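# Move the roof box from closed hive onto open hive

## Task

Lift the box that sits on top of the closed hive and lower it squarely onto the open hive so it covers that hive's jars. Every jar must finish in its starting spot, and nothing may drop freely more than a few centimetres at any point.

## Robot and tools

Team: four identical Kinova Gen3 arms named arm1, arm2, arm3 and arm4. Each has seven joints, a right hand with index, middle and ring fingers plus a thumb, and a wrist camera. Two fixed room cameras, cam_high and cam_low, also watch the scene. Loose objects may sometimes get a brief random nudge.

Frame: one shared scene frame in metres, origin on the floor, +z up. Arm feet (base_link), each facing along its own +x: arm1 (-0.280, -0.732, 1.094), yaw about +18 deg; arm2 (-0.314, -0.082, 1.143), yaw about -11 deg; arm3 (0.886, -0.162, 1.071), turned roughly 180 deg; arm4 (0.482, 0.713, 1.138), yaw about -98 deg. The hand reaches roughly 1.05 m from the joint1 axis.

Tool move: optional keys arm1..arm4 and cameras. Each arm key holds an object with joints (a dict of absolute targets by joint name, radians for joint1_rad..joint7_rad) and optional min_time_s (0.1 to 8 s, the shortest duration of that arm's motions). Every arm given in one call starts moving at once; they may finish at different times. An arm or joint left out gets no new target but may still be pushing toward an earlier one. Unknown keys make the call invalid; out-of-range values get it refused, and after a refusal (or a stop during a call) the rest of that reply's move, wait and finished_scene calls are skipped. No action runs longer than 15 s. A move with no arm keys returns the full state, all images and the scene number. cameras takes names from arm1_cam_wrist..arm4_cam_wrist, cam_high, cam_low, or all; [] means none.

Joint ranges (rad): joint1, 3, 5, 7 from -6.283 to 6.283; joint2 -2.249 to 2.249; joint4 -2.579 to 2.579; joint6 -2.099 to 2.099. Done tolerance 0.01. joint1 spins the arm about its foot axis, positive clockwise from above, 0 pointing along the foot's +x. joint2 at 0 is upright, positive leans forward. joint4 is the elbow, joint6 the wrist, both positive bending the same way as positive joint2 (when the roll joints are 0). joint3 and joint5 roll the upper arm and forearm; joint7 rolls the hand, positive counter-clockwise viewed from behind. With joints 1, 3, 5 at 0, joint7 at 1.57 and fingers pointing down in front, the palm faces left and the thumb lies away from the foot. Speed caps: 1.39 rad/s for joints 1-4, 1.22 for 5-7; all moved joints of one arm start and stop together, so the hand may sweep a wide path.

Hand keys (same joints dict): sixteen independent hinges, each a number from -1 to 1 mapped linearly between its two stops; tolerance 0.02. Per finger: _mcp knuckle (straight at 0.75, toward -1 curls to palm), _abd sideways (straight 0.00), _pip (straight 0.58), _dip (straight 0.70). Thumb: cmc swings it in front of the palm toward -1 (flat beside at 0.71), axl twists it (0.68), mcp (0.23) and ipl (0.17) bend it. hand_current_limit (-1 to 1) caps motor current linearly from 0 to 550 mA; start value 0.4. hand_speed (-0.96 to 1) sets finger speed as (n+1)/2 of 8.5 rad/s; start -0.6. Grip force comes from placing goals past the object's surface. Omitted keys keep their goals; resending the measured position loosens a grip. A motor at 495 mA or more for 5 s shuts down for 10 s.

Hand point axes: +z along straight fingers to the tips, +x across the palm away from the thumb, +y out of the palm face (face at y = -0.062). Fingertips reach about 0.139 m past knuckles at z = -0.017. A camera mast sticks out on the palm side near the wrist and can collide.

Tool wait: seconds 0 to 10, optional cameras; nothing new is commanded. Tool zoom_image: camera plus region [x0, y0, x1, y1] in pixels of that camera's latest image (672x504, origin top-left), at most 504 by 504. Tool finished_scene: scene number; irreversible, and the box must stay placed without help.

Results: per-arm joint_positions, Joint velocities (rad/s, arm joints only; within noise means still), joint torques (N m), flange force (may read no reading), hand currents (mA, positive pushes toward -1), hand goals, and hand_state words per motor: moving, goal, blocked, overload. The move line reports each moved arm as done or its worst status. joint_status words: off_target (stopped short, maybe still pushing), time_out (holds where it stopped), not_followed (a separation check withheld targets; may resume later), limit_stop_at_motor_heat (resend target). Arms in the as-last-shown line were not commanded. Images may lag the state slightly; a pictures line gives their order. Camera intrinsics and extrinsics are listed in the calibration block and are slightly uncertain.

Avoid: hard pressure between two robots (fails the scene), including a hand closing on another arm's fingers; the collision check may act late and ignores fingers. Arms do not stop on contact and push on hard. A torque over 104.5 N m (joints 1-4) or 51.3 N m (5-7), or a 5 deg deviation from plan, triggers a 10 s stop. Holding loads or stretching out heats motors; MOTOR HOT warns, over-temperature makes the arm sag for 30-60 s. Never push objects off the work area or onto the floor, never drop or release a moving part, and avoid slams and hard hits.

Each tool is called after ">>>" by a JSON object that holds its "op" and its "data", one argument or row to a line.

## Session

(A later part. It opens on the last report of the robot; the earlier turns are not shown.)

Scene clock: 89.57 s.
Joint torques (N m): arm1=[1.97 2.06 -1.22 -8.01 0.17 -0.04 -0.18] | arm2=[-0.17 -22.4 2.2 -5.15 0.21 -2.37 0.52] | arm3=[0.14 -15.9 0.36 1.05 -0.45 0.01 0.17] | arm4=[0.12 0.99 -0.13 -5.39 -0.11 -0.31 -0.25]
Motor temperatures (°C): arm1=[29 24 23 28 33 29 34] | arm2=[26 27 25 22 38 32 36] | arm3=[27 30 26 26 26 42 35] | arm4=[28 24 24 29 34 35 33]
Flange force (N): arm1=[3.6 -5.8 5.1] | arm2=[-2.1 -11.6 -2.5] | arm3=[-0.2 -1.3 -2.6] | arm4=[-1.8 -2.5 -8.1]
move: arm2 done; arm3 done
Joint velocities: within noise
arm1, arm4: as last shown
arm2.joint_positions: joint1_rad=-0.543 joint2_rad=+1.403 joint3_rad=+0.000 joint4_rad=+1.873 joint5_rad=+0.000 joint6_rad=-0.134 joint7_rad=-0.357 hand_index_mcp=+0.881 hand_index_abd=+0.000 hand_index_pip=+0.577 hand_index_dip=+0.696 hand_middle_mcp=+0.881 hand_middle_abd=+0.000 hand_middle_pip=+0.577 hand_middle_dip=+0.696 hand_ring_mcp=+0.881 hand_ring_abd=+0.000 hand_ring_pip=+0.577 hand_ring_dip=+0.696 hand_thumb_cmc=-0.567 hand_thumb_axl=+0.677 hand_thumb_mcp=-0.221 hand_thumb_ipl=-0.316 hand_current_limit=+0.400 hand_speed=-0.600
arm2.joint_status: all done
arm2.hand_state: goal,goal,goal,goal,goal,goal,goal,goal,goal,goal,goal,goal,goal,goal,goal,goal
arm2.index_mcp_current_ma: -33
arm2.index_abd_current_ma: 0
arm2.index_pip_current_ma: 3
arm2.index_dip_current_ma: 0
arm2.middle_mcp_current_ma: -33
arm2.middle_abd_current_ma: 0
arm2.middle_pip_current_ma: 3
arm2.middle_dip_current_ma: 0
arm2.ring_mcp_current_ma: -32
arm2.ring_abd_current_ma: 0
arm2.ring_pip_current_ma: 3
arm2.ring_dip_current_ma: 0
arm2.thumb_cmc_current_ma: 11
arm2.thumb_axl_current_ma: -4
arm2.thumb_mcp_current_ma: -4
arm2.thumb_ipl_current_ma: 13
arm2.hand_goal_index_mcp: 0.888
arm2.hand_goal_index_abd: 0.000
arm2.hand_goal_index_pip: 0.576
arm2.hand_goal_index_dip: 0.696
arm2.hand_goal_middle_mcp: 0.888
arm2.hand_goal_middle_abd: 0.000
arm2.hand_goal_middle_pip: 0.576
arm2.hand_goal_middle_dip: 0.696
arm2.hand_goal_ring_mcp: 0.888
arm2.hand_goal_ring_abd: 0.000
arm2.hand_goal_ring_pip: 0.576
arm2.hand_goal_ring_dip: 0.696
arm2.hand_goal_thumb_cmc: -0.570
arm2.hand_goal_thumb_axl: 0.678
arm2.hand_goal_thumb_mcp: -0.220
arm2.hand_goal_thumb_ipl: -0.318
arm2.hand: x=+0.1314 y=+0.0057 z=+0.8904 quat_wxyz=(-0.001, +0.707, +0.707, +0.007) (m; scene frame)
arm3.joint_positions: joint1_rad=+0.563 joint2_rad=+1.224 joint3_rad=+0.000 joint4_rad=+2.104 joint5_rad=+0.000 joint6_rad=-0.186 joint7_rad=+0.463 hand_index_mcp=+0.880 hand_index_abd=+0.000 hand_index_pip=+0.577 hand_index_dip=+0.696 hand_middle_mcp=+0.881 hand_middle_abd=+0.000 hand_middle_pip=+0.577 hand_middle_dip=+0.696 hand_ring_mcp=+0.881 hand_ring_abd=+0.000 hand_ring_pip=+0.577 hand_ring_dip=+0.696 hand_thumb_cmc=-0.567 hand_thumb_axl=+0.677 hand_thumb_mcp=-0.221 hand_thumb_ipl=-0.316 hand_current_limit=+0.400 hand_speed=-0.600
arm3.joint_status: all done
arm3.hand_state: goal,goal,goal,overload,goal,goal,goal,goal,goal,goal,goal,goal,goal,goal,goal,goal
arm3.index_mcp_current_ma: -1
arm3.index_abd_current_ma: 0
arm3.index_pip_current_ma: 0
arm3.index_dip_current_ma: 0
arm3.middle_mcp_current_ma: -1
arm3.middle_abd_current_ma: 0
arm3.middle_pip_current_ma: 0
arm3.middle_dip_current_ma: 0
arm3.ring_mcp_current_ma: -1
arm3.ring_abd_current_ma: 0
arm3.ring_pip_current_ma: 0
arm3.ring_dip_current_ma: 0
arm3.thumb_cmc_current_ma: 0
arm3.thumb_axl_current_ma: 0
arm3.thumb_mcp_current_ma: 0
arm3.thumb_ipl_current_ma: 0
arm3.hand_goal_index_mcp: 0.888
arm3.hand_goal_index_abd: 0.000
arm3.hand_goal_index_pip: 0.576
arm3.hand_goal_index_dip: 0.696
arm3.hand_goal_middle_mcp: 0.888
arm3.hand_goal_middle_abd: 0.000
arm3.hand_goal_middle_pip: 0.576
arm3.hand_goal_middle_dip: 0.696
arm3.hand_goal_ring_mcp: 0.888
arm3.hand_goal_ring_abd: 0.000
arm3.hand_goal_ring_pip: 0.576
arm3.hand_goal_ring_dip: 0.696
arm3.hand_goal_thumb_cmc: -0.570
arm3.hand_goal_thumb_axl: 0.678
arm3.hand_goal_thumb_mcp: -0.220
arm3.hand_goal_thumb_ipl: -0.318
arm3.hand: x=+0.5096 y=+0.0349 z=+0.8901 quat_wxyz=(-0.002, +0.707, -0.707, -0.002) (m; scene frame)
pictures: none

>>> {"op": "move", "data": {
  "arm2": {"joints":{"hand_current_limit":0.75,"hand_index_mcp":0.5,"hand_middle_mcp":0.5,"hand_ring_mcp":0.5,"hand_thumb_mcp":-0.6,"hand_thumb_ipl":-0.42}},
  "arm3": {"joints":{"joint1_rad":0.5587,"joint2_rad":1.2222,"joint4_rad":2.0960,"joint6_rad":-0.1766,"joint7_rad":0.4587,"hand_current_limit":0.75,"hand_index_mcp":0.4,"hand_middle_mcp":0.4,"hand_ring_mcp":0.4,"hand_thumb_mcp":-0.62,"hand_thumb_ipl":-0.42},"min_time_s":1.0}
}}

Scene clock: 93.90 s.
Joint torques (N m): arm1=[1.98 2.08 -1.15 -7.95 0.15 -0.02 -0.18] | arm2=[0.55 -21.64 3.2 -6.88 -0.17 -3.57 0.2] | arm3=[-6.71 -20.2 -9.84 -19.58 1.61 -8.71 1.39] | arm4=[0.22 0.97 -0.13 -5.42 -0.11 -0.35 -0.24]
Motor temperatures (°C): arm1=[29 24 23 28 33 29 34] | arm2=[26 27 25 22 38 32 36] | arm3=[27 30 26 26 26 42 35] | arm4=[28 24 24 29 34 35 33]
Flange force (N): arm1=[3.5 -5.6 5.0] | arm2=[-1.4 -12.9 -8.4] | arm3=[1.5 -37.3 -31.8] | arm4=[-1.7 -2.5 -8.0]
move: arm2 off_target; arm3 off_target
Joint velocities: within noise
arm1, arm4: as last shown
arm2.joint_positions: joint1_rad=-0.543 joint2_rad=+1.403 joint3_rad=+0.000 joint4_rad=+1.873 joint5_rad=+0.000 joint6_rad=-0.134 joint7_rad=-0.357 hand_index_mcp=+0.707 hand_index_abd=+0.000 hand_index_pip=+0.606 hand_index_dip=+0.706 hand_middle_mcp=+0.705 hand_middle_abd=+0.000 hand_middle_pip=+0.605 hand_middle_dip=+0.706 hand_ring_mcp=+0.704 hand_ring_abd=+0.000 hand_ring_pip=+0.602 hand_ring_dip=+0.706 hand_thumb_cmc=-0.568 hand_thumb_axl=+0.677 hand_thumb_mcp=-0.392 hand_thumb_ipl=-0.406 hand_current_limit=+0.750 hand_speed=-0.600
arm2.joint_status: hand_index_mcp off_target (ended at +0.707, target +0.500); hand_middle_mcp off_target (ended at +0.705, target +0.500); hand_ring_mcp off_target (ended at +0.704, target +0.500); hand_thumb_mcp off_target (ended at -0.392, target -0.600); the others done
arm2.hand_state: blocked,goal,blocked,goal,blocked,goal,blocked,goal,blocked,goal,blocked,goal,goal,goal,blocked,goal
arm2.index_mcp_current_ma: 481
arm2.index_abd_current_ma: 0
arm2.index_pip_current_ma: 140
arm2.index_dip_current_ma: 44
arm2.middle_mcp_current_ma: 481
arm2.middle_abd_current_ma: 0
arm2.middle_pip_current_ma: 135
arm2.middle_dip_current_ma: 47
arm2.ring_mcp_current_ma: 481
arm2.ring_abd_current_ma: 0
arm2.ring_pip_current_ma: 125
arm2.ring_dip_current_ma: 47
arm2.thumb_cmc_current_ma: 11
arm2.thumb_axl_current_ma: -4
arm2.thumb_mcp_current_ma: 481
arm2.thumb_ipl_current_ma: 87
arm2.hand_goal_index_mcp: 0.500
arm2.hand_goal_index_abd: 0.000
arm2.hand_goal_index_pip: 0.576
arm2.hand_goal_index_dip: 0.696
arm2.hand_goal_middle_mcp: 0.500
arm2.hand_goal_middle_abd: 0.000
arm2.hand_goal_middle_pip: 0.576
arm2.hand_goal_middle_dip: 0.696
arm2.hand_goal_ring_mcp: 0.500
arm2.hand_goal_ring_abd: 0.000
arm2.hand_goal_ring_pip: 0.576
arm2.hand_goal_ring_dip: 0.696
arm2.hand_goal_thumb_cmc: -0.570
arm2.hand_goal_thumb_axl: 0.678
arm2.hand_goal_thumb_mcp: -0.600
arm2.hand_goal_thumb_ipl: -0.420
arm2.hand: x=+0.1315 y=+0.0057 z=+0.8904 quat_wxyz=(-0.001, +0.707, +0.707, +0.007) (m; scene frame)
arm3.joint_positions: joint1_rad=+0.559 joint2_rad=+1.222 joint3_rad=+0.000 joint4_rad=+2.096 joint5_rad=+0.000 joint6_rad=-0.177 joint7_rad=+0.459 hand_index_mcp=+0.682 hand_index_abd=+0.002 hand_index_pip=+0.616 hand_index_dip=+0.753 hand_middle_mcp=+0.681 hand_middle_abd=+0.002 hand_middle_pip=+0.623 hand_middle_dip=+0.712 hand_ring_mcp=+0.675 hand_ring_abd=+0.002 hand_ring_pip=+0.629 hand_ring_dip=+0.713 hand_thumb_cmc=-0.567 hand_thumb_axl=+0.678 hand_thumb_mcp=-0.401 hand_thumb_ipl=-0.396 hand_current_limit=+0.750 hand_speed=-0.600
arm3.joint_status: hand_index_mcp off_target (ended at +0.682, target +0.400); hand_middle_mcp off_target (ended at +0.681, target +0.400); hand_ring_mcp off_target (ended at +0.675, target +0.400); hand_thumb_mcp off_target (ended at -0.401, target -0.620); hand_thumb_ipl off_target (ended at -0.396, target -0.420); the others done
arm3.hand_state: blocked,goal,blocked,overload,blocked,goal,blocked,goal,blocked,goal,blocked,goal,goal,goal,blocked,blocked
arm3.index_mcp_current_ma: 481
arm3.index_abd_current_ma: 0
arm3.index_pip_current_ma: 27
arm3.index_dip_current_ma: 0
arm3.middle_mcp_current_ma: 481
arm3.middle_abd_current_ma: 0
arm3.middle_pip_current_ma: 37
arm3.middle_dip_current_ma: 5
arm3.ring_mcp_current_ma: 481
arm3.ring_abd_current_ma: 0
arm3.ring_pip_current_ma: 46
arm3.ring_dip_current_ma: 5
arm3.thumb_cmc_current_ma: 0
arm3.thumb_axl_current_ma: 0
arm3.thumb_mcp_current_ma: 481
arm3.thumb_ipl_current_ma: 18
arm3.hand_goal_index_mcp: 0.400
arm3.hand_goal_index_abd: 0.000
arm3.hand_goal_index_pip: 0.576
arm3.hand_goal_index_dip: 0.696
arm3.hand_goal_middle_mcp: 0.400
arm3.hand_goal_middle_abd: 0.000
arm3.hand_goal_middle_pip: 0.576
arm3.hand_goal_middle_dip: 0.696
arm3.hand_goal_ring_mcp: 0.400
arm3.hand_goal_ring_abd: 0.000
arm3.hand_goal_ring_pip: 0.576
arm3.hand_goal_ring_dip: 0.696
arm3.hand_goal_thumb_cmc: -0.570
arm3.hand_goal_thumb_axl: 0.678
arm3.hand_goal_thumb_mcp: -0.620
arm3.hand_goal_thumb_ipl: -0.420
arm3.hand: x=+0.5066 y=+0.0349 z=+0.8902 quat_wxyz=(-0.002, +0.707, -0.707, -0.002) (m; scene frame)
pictures: none

>>> {"op": "move", "data": {
  "arm2": {"joints":{"joint1_rad":-0.5402,"joint2_rad":1.4015,"joint4_rad":1.8648,"joint6_rad":-0.1247,"joint7_rad":-0.3540},"min_time_s":1.0},
  "arm3": {"joints":{"joint1_rad":0.5573,"joint2_rad":1.2217,"joint4_rad":2.0935,"joint6_rad":-0.1736,"joint7_rad":0.4573},"min_time_s":1.0}
}}

Scene clock: 101.10 s.
Joint torques (N m): arm1=[1.98 2.06 -1.19 -7.97 0.13 -0.01 -0.17] | arm2=[4.94 -36.18 13.06 -34.69 1.91 -15.43 2.86] | arm3=[-10.53 -21.77 -14.94 -24.05 2.55 -10.37 2.04] | arm4=[0.22 0.97 -0.09 -5.33 -0.03 -0.35 -0.23]
Motor temperatures (°C): arm1=[29 24 23 28 33 29 34] | arm2=[26 27 25 22 38 32 36] | arm3=[27 30 26 26 26 42 35] | arm4=[28 24 24 29 34 35 33]
Flange force (N): arm1=[3.5 -5.8 5.1] | arm2=[2.5 -65.4 -32.1] | arm3=[-2.8 -48.7 -36.2] | arm4=[-1.9 -2.4 -8.4]
move: arm2 done; arm3 done
Joint velocities: within noise
arm1, arm4: as last shown
arm2.joint_positions: joint1_rad=-0.540 joint2_rad=+1.402 joint3_rad=+0.000 joint4_rad=+1.865 joint5_rad=+0.000 joint6_rad=-0.125 joint7_rad=-0.354 hand_index_mcp=+0.700 hand_index_abd=-0.002 hand_index_pip=+0.606 hand_index_dip=+0.706 hand_middle_mcp=+0.698 hand_middle_abd=-0.002 hand_middle_pip=+0.605 hand_middle_dip=+0.706 hand_ring_mcp=+0.698 hand_ring_abd=-0.001 hand_ring_pip=+0.603 hand_ring_dip=+0.706 hand_thumb_cmc=-0.569 hand_thumb_axl=+0.677 hand_thumb_mcp=-0.392 hand_thumb_ipl=-0.404 hand_current_limit=+0.750 hand_speed=-0.600
arm2.joint_status: all done
arm2.hand_state: blocked,goal,blocked,goal,blocked,goal,blocked,goal,blocked,goal,blocked,goal,goal,goal,blocked,goal
arm2.index_mcp_current_ma: 481
arm2.index_abd_current_ma: -6
arm2.index_pip_current_ma: 141
arm2.index_dip_current_ma: 46
arm2.middle_mcp_current_ma: 481
arm2.middle_abd_current_ma: -6
arm2.middle_pip_current_ma: 137
arm2.middle_dip_current_ma: 49
arm2.ring_mcp_current_ma: 481
arm2.ring_abd_current_ma: -6
arm2.ring_pip_current_ma: 127
arm2.ring_dip_current_ma: 49
arm2.thumb_cmc_current_ma: 6
arm2.thumb_axl_current_ma: -4
arm2.thumb_mcp_current_ma: 481
arm2.thumb_ipl_current_ma: 101
arm2.hand_goal_index_mcp: 0.500
arm2.hand_goal_index_abd: 0.000
arm2.hand_goal_index_pip: 0.576
arm2.hand_goal_index_dip: 0.696
arm2.hand_goal_middle_mcp: 0.500
arm2.hand_goal_middle_abd: 0.000
arm2.hand_goal_middle_pip: 0.576
arm2.hand_goal_middle_dip: 0.696
arm2.hand_goal_ring_mcp: 0.500
arm2.hand_goal_ring_abd: 0.000
arm2.hand_goal_ring_pip: 0.576
arm2.hand_goal_ring_dip: 0.696
arm2.hand_goal_thumb_cmc: -0.570
arm2.hand_goal_thumb_axl: 0.678
arm2.hand_goal_thumb_mcp: -0.600
arm2.hand_goal_thumb_ipl: -0.420
arm2.hand: x=+0.1343 y=+0.0057 z=+0.8904 quat_wxyz=(-0.001, +0.707, +0.707, +0.007) (m; scene frame)
arm3.joint_positions: joint1_rad=+0.557 joint2_rad=+1.222 joint3_rad=+0.000 joint4_rad=+2.094 joint5_rad=+0.000 joint6_rad=-0.174 joint7_rad=+0.457 hand_index_mcp=+0.681 hand_index_abd=+0.002 hand_index_pip=+0.616 hand_index_dip=+0.753 hand_middle_mcp=+0.680 hand_middle_abd=+0.002 hand_middle_pip=+0.623 hand_middle_dip=+0.712 hand_ring_mcp=+0.675 hand_ring_abd=+0.002 hand_ring_pip=+0.629 hand_ring_dip=+0.713 hand_thumb_cmc=-0.568 hand_thumb_axl=+0.678 hand_thumb_mcp=-0.401 hand_thumb_ipl=-0.396 hand_current_limit=+0.750 hand_speed=-0.600
arm3.joint_status: all done
arm3.hand_state: blocked,goal,blocked,overload,blocked,goal,blocked,goal,blocked,goal,blocked,goal,goal,goal,blocked,blocked
arm3.index_mcp_current_ma: 481
arm3.index_abd_current_ma: 0
arm3.index_pip_current_ma: 27
arm3.index_dip_current_ma: 0
arm3.middle_mcp_current_ma: 481
arm3.middle_abd_current_ma: 0
arm3.middle_pip_current_ma: 37
arm3.middle_dip_current_ma: 5
arm3.ring_mcp_current_ma: 481
arm3.ring_abd_current_ma: 0
arm3.ring_pip_current_ma: 46
arm3.ring_dip_current_ma: 5
arm3.thumb_cmc_current_ma: 0
arm3.thumb_axl_current_ma: 0
arm3.thumb_mcp_current_ma: 481
arm3.thumb_ipl_current_ma: 18
arm3.hand_goal_index_mcp: 0.400
arm3.hand_goal_index_abd: 0.000
arm3.hand_goal_index_pip: 0.576
arm3.hand_goal_index_dip: 0.696
arm3.hand_goal_middle_mcp: 0.400
arm3.hand_goal_middle_abd: 0.000
arm3.hand_goal_middle_pip: 0.576
arm3.hand_goal_middle_dip: 0.696
arm3.hand_goal_ring_mcp: 0.400
arm3.hand_goal_ring_abd: 0.000
arm3.hand_goal_ring_pip: 0.576
arm3.hand_goal_ring_dip: 0.696
arm3.hand_goal_thumb_cmc: -0.570
arm3.hand_goal_thumb_axl: 0.678
arm3.hand_goal_thumb_mcp: -0.620
arm3.hand_goal_thumb_ipl: -0.420
arm3.hand: x=+0.5056 y=+0.0348 z=+0.8903 quat_wxyz=(-0.002, +0.707, -0.707, -0.002) (m; scene frame)
pictures: none

>>> {"op": "move", "data": {
  "arm2": {"joints":{"joint1_rad":-0.5407,"joint2_rad":1.3525,"joint4_rad":1.9003,"joint6_rad":-0.1112,"joint7_rad":-0.3545},"min_time_s":2.5},
  "arm3": {"joints":{"joint1_rad":0.5579,"joint2_rad":1.1676,"joint4_rad":2.1204,"joint6_rad":-0.1464,"joint7_rad":0.4579},"min_time_s":2.5},
  "cameras": ["cam_high","cam_low"]
}}

Scene clock: 112.33 s.
Joint torques (N m): arm1=[1.94 2.05 -1.19 -7.95 0.17 0 -0.18] | arm2=[0.3 -45.79 7.04 -25.65 1.57 -12.25 2.19] | arm3=[-11.28 -37.98 -14.43 -22.96 2.44 -11.73 2.17] | arm4=[0.18 1.02 -0.11 -5.34 -0.14 -0.33 -0.26]
Motor temperatures (°C): arm1=[29 24 23 29 33 29 34] | arm2=[26 29 25 23 38 33 36] | arm3=[27 31 26 27 26 42 35] | arm4=[28 24 24 29 34 35 33]
Flange force (N): arm1=[3.4 -5.7 5.0] | arm2=[-6.9 -47.4 13.4] | arm3=[-4.7 -48.7 10.7] | arm4=[-1.8 -2.5 -8.2]
move: arm2 done; arm3 done
Joint velocities: within noise
arm1.joint_positions: joint1_rad=-0.038 joint2_rad=-0.467 joint3_rad=-0.093 joint4_rad=+1.472 joint5_rad=+0.007 joint6_rad=+2.044 joint7_rad=+1.797 hand_index_mcp=+0.753 hand_index_abd=+0.000 hand_index_pip=+0.577 hand_index_dip=+0.696 hand_middle_mcp=+0.753 hand_middle_abd=+0.000 hand_middle_pip=+0.577 hand_middle_dip=+0.696 hand_ring_mcp=+0.753 hand_ring_abd=+0.000 hand_ring_pip=+0.577 hand_ring_dip=+0.696 hand_thumb_cmc=+0.714 hand_thumb_axl=+0.677 hand_thumb_mcp=+0.224 hand_thumb_ipl=+0.168 hand_current_limit=+0.400 hand_speed=-0.600
arm1.joint_status: not commanded
arm1.hand_state: goal,goal,goal,goal,goal,goal,goal,goal,goal,goal,goal,goal,goal,goal,goal,goal
arm1.index_mcp_current_ma: 0
arm1.index_abd_current_ma: 0
arm1.index_pip_current_ma: 0
arm1.index_dip_current_ma: 0
arm1.middle_mcp_current_ma: 0
arm1.middle_abd_current_ma: 0
arm1.middle_pip_current_ma: 0
arm1.middle_dip_current_ma: 0
arm1.ring_mcp_current_ma: 0
arm1.ring_abd_current_ma: 0
arm1.ring_pip_current_ma: 0
arm1.ring_dip_current_ma: 0
arm1.thumb_cmc_current_ma: 0
arm1.thumb_axl_current_ma: 0
arm1.thumb_mcp_current_ma: 0
arm1.thumb_ipl_current_ma: 0
arm1.hand_goal_index_mcp: 0.754
arm1.hand_goal_index_abd: 0.000
arm1.hand_goal_index_pip: 0.576
arm1.hand_goal_index_dip: 0.696
arm1.hand_goal_middle_mcp: 0.754
arm1.hand_goal_middle_abd: 0.000
arm1.hand_goal_middle_pip: 0.576
arm1.hand_goal_middle_dip: 0.696
arm1.hand_goal_ring_mcp: 0.754
arm1.hand_goal_ring_abd: 0.000
arm1.hand_goal_ring_pip: 0.576
arm1.hand_goal_ring_dip: 0.696
arm1.hand_goal_thumb_cmc: 0.714
arm1.hand_goal_thumb_axl: 0.678
arm1.hand_goal_thumb_mcp: 0.226
arm1.hand_goal_thumb_ipl: 0.168
arm1.hand: x=-0.2149 y=-0.6209 z=+1.6195 quat_wxyz=(+0.049, -0.327, +0.943, -0.020) (m; scene frame)
arm2.joint_positions: joint1_rad=-0.541 joint2_rad=+1.353 joint3_rad=+0.000 joint4_rad=+1.900 joint5_rad=+0.000 joint6_rad=-0.111 joint7_rad=-0.355 hand_index_mcp=+0.699 hand_index_abd=+0.001 hand_index_pip=+0.609 hand_index_dip=+0.710 hand_middle_mcp=+0.697 hand_middle_abd=+0.000 hand_middle_pip=+0.609 hand_middle_dip=+0.711 hand_ring_mcp=+0.697 hand_ring_abd=+0.000 hand_ring_pip=+0.607 hand_ring_dip=+0.710 hand_thumb_cmc=-0.569 hand_thumb_axl=+0.678 hand_thumb_mcp=-0.395 hand_thumb_ipl=-0.400 hand_current_limit=+0.750 hand_speed=-0.600
arm2.joint_status: all done
arm2.hand_state: blocked,goal,blocked,goal,blocked,goal,blocked,goal,blocked,goal,blocked,goal,goal,goal,blocked,goal
arm2.index_mcp_current_ma: 481
arm2.index_abd_current_ma: 2
arm2.index_pip_current_ma: 155
arm2.index_dip_current_ma: 67
arm2.middle_mcp_current_ma: 481
arm2.middle_abd_current_ma: 2
arm2.middle_pip_current_ma: 154
arm2.middle_dip_current_ma: 69
arm2.ring_mcp_current_ma: 481
arm2.ring_abd_current_ma: 2
arm2.ring_pip_current_ma: 147
arm2.ring_dip_current_ma: 68
arm2.thumb_cmc_current_ma: 5
arm2.thumb_axl_current_ma: -2
arm2.thumb_mcp_current_ma: 481
arm2.thumb_ipl_current_ma: 126
arm2.hand_goal_index_mcp: 0.500
arm2.hand_goal_index_abd: 0.000
arm2.hand_goal_index_pip: 0.576
arm2.hand_goal_index_dip: 0.696
arm2.hand_goal_middle_mcp: 0.500
arm2.hand_goal_middle_abd: 0.000
arm2.hand_goal_middle_pip: 0.576
arm2.hand_goal_middle_dip: 0.696
arm2.hand_goal_ring_mcp: 0.500
arm2.hand_goal_ring_abd: 0.000
arm2.hand_goal_ring_pip: 0.576
arm2.hand_goal_ring_dip: 0.696
arm2.hand_goal_thumb_cmc: -0.570
arm2.hand_goal_thumb_axl: 0.678
arm2.hand_goal_thumb_mcp: -0.600
arm2.hand_goal_thumb_ipl: -0.420
arm2.hand: x=+0.1344 y=+0.0057 z=+0.9102 quat_wxyz=(-0.001, +0.707, +0.707, +0.007) (m; scene frame)
arm3.joint_positions: joint1_rad=+0.558 joint2_rad=+1.168 joint3_rad=+0.000 joint4_rad=+2.120 joint5_rad=+0.000 joint6_rad=-0.146 joint7_rad=+0.458 hand_index_mcp=+0.677 hand_index_abd=+0.002 hand_index_pip=+0.616 hand_index_dip=+0.757 hand_middle_mcp=+0.676 hand_middle_abd=+0.003 hand_middle_pip=+0.623 hand_middle_dip=+0.718 hand_ring_mcp=+0.671 hand_ring_abd=+0.003 hand_ring_pip=+0.629 hand_ring_dip=+0.718 hand_thumb_cmc=-0.568 hand_thumb_axl=+0.678 hand_thumb_mcp=-0.402 hand_thumb_ipl=-0.393 hand_current_limit=+0.750 hand_speed=-0.600
arm3.joint_status: all done
arm3.hand_state: blocked,goal,blocked,overload,blocked,goal,blocked,blocked,blocked,goal,blocked,blocked,goal,goal,blocked,blocked
arm3.index_mcp_current_ma: 481
arm3.index_abd_current_ma: 0
arm3.index_pip_current_ma: 27
arm3.index_dip_current_ma: 0
arm3.middle_mcp_current_ma: 481
arm3.middle_abd_current_ma: 0
arm3.middle_pip_current_ma: 37
arm3.middle_dip_current_ma: 9
arm3.ring_mcp_current_ma: 481
arm3.ring_abd_current_ma: 0
arm3.ring_pip_current_ma: 47
arm3.ring_dip_current_ma: 9
arm3.thumb_cmc_current_ma: 0
arm3.thumb_axl_current_ma: 0
arm3.thumb_mcp_current_ma: 481
arm3.thumb_ipl_current_ma: 23
arm3.hand_goal_index_mcp: 0.400
arm3.hand_goal_index_abd: 0.000
arm3.hand_goal_index_pip: 0.576
arm3.hand_goal_index_dip: 0.696
arm3.hand_goal_middle_mcp: 0.400
arm3.hand_goal_middle_abd: 0.000
arm3.hand_goal_middle_pip: 0.576
arm3.hand_goal_middle_dip: 0.696
arm3.hand_goal_ring_mcp: 0.400
arm3.hand_goal_ring_abd: 0.000
arm3.hand_goal_ring_pip: 0.576
arm3.hand_goal_ring_dip: 0.696
arm3.hand_goal_thumb_cmc: -0.570
arm3.hand_goal_thumb_axl: 0.678
arm3.hand_goal_thumb_mcp: -0.620
arm3.hand_goal_thumb_ipl: -0.420
arm3.hand: x=+0.5056 y=+0.0349 z=+0.9101 quat_wxyz=(-0.002, +0.707, -0.707, -0.002) (m; scene frame)
arm4.joint_positions: joint1_rad=-0.061 joint2_rad=-0.451 joint3_rad=-0.109 joint4_rad=+1.456 joint5_rad=+0.005 joint6_rad=+1.995 joint7_rad=+1.873 hand_index_mcp=+0.753 hand_index_abd=+0.000 hand_index_pip=+0.577 hand_index_dip=+0.696 hand_middle_mcp=+0.753 hand_middle_abd=+0.000 hand_middle_pip=+0.577 hand_middle_dip=+0.696 hand_ring_mcp=+0.753 hand_ring_abd=+0.000 hand_ring_pip=+0.577 hand_ring_dip=+0.696 hand_thumb_cmc=+0.714 hand_thumb_axl=+0.677 hand_thumb_mcp=+0.224 hand_thumb_ipl=+0.168 hand_current_limit=+0.400 hand_speed=-0.600
arm4.joint_status: not commanded
arm4.hand_state: goal,goal,goal,goal,goal,goal,goal,goal,goal,goal,goal,goal,goal,goal,goal,goal
arm4.index_mcp_current_ma: -1
arm4.index_abd_current_ma: 0
arm4.index_pip_current_ma: 1
arm4.index_dip_current_ma: 0
arm4.middle_mcp_current_ma: -1
arm4.middle_abd_current_ma: 0
arm4.middle_pip_current_ma: 1
arm4.middle_dip_current_ma: 0
arm4.ring_mcp_current_ma: -1
arm4.ring_abd_current_ma: 0
arm4.ring_pip_current_ma: 1
arm4.ring_dip_current_ma: 0
arm4.thumb_cmc_current_ma: 0
arm4.thumb_axl_current_ma: -1
arm4.thumb_mcp_current_ma: -5
arm4.thumb_ipl_current_ma: 0
arm4.hand_goal_index_mcp: 0.754
arm4.hand_goal_index_abd: 0.000
arm4.hand_goal_index_pip: 0.576
arm4.hand_goal_index_dip: 0.696
arm4.hand_goal_middle_mcp: 0.754
arm4.hand_goal_middle_abd: 0.000
arm4.hand_goal_middle_pip: 0.576
arm4.hand_goal_middle_dip: 0.696
arm4.hand_goal_ring_mcp: 0.754
arm4.hand_goal_ring_abd: 0.000
arm4.hand_goal_ring_pip: 0.576
arm4.hand_goal_ring_dip: 0.696
arm4.hand_goal_thumb_cmc: 0.714
arm4.hand_goal_thumb_axl: 0.678
arm4.hand_goal_thumb_mcp: 0.226
arm4.hand_goal_thumb_ipl: 0.168
arm4.hand: x=+0.5536 y=+0.5979 z=+1.6681 quat_wxyz=(+0.027, +0.580, +0.811, -0.071) (m; scene frame)
pictures: cam_high, cam_low

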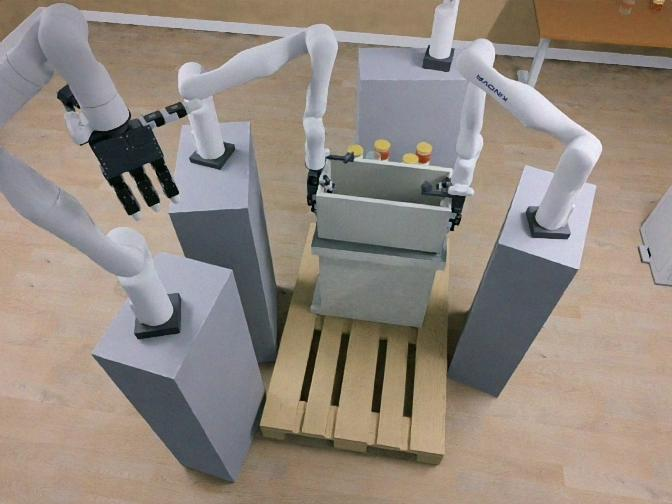

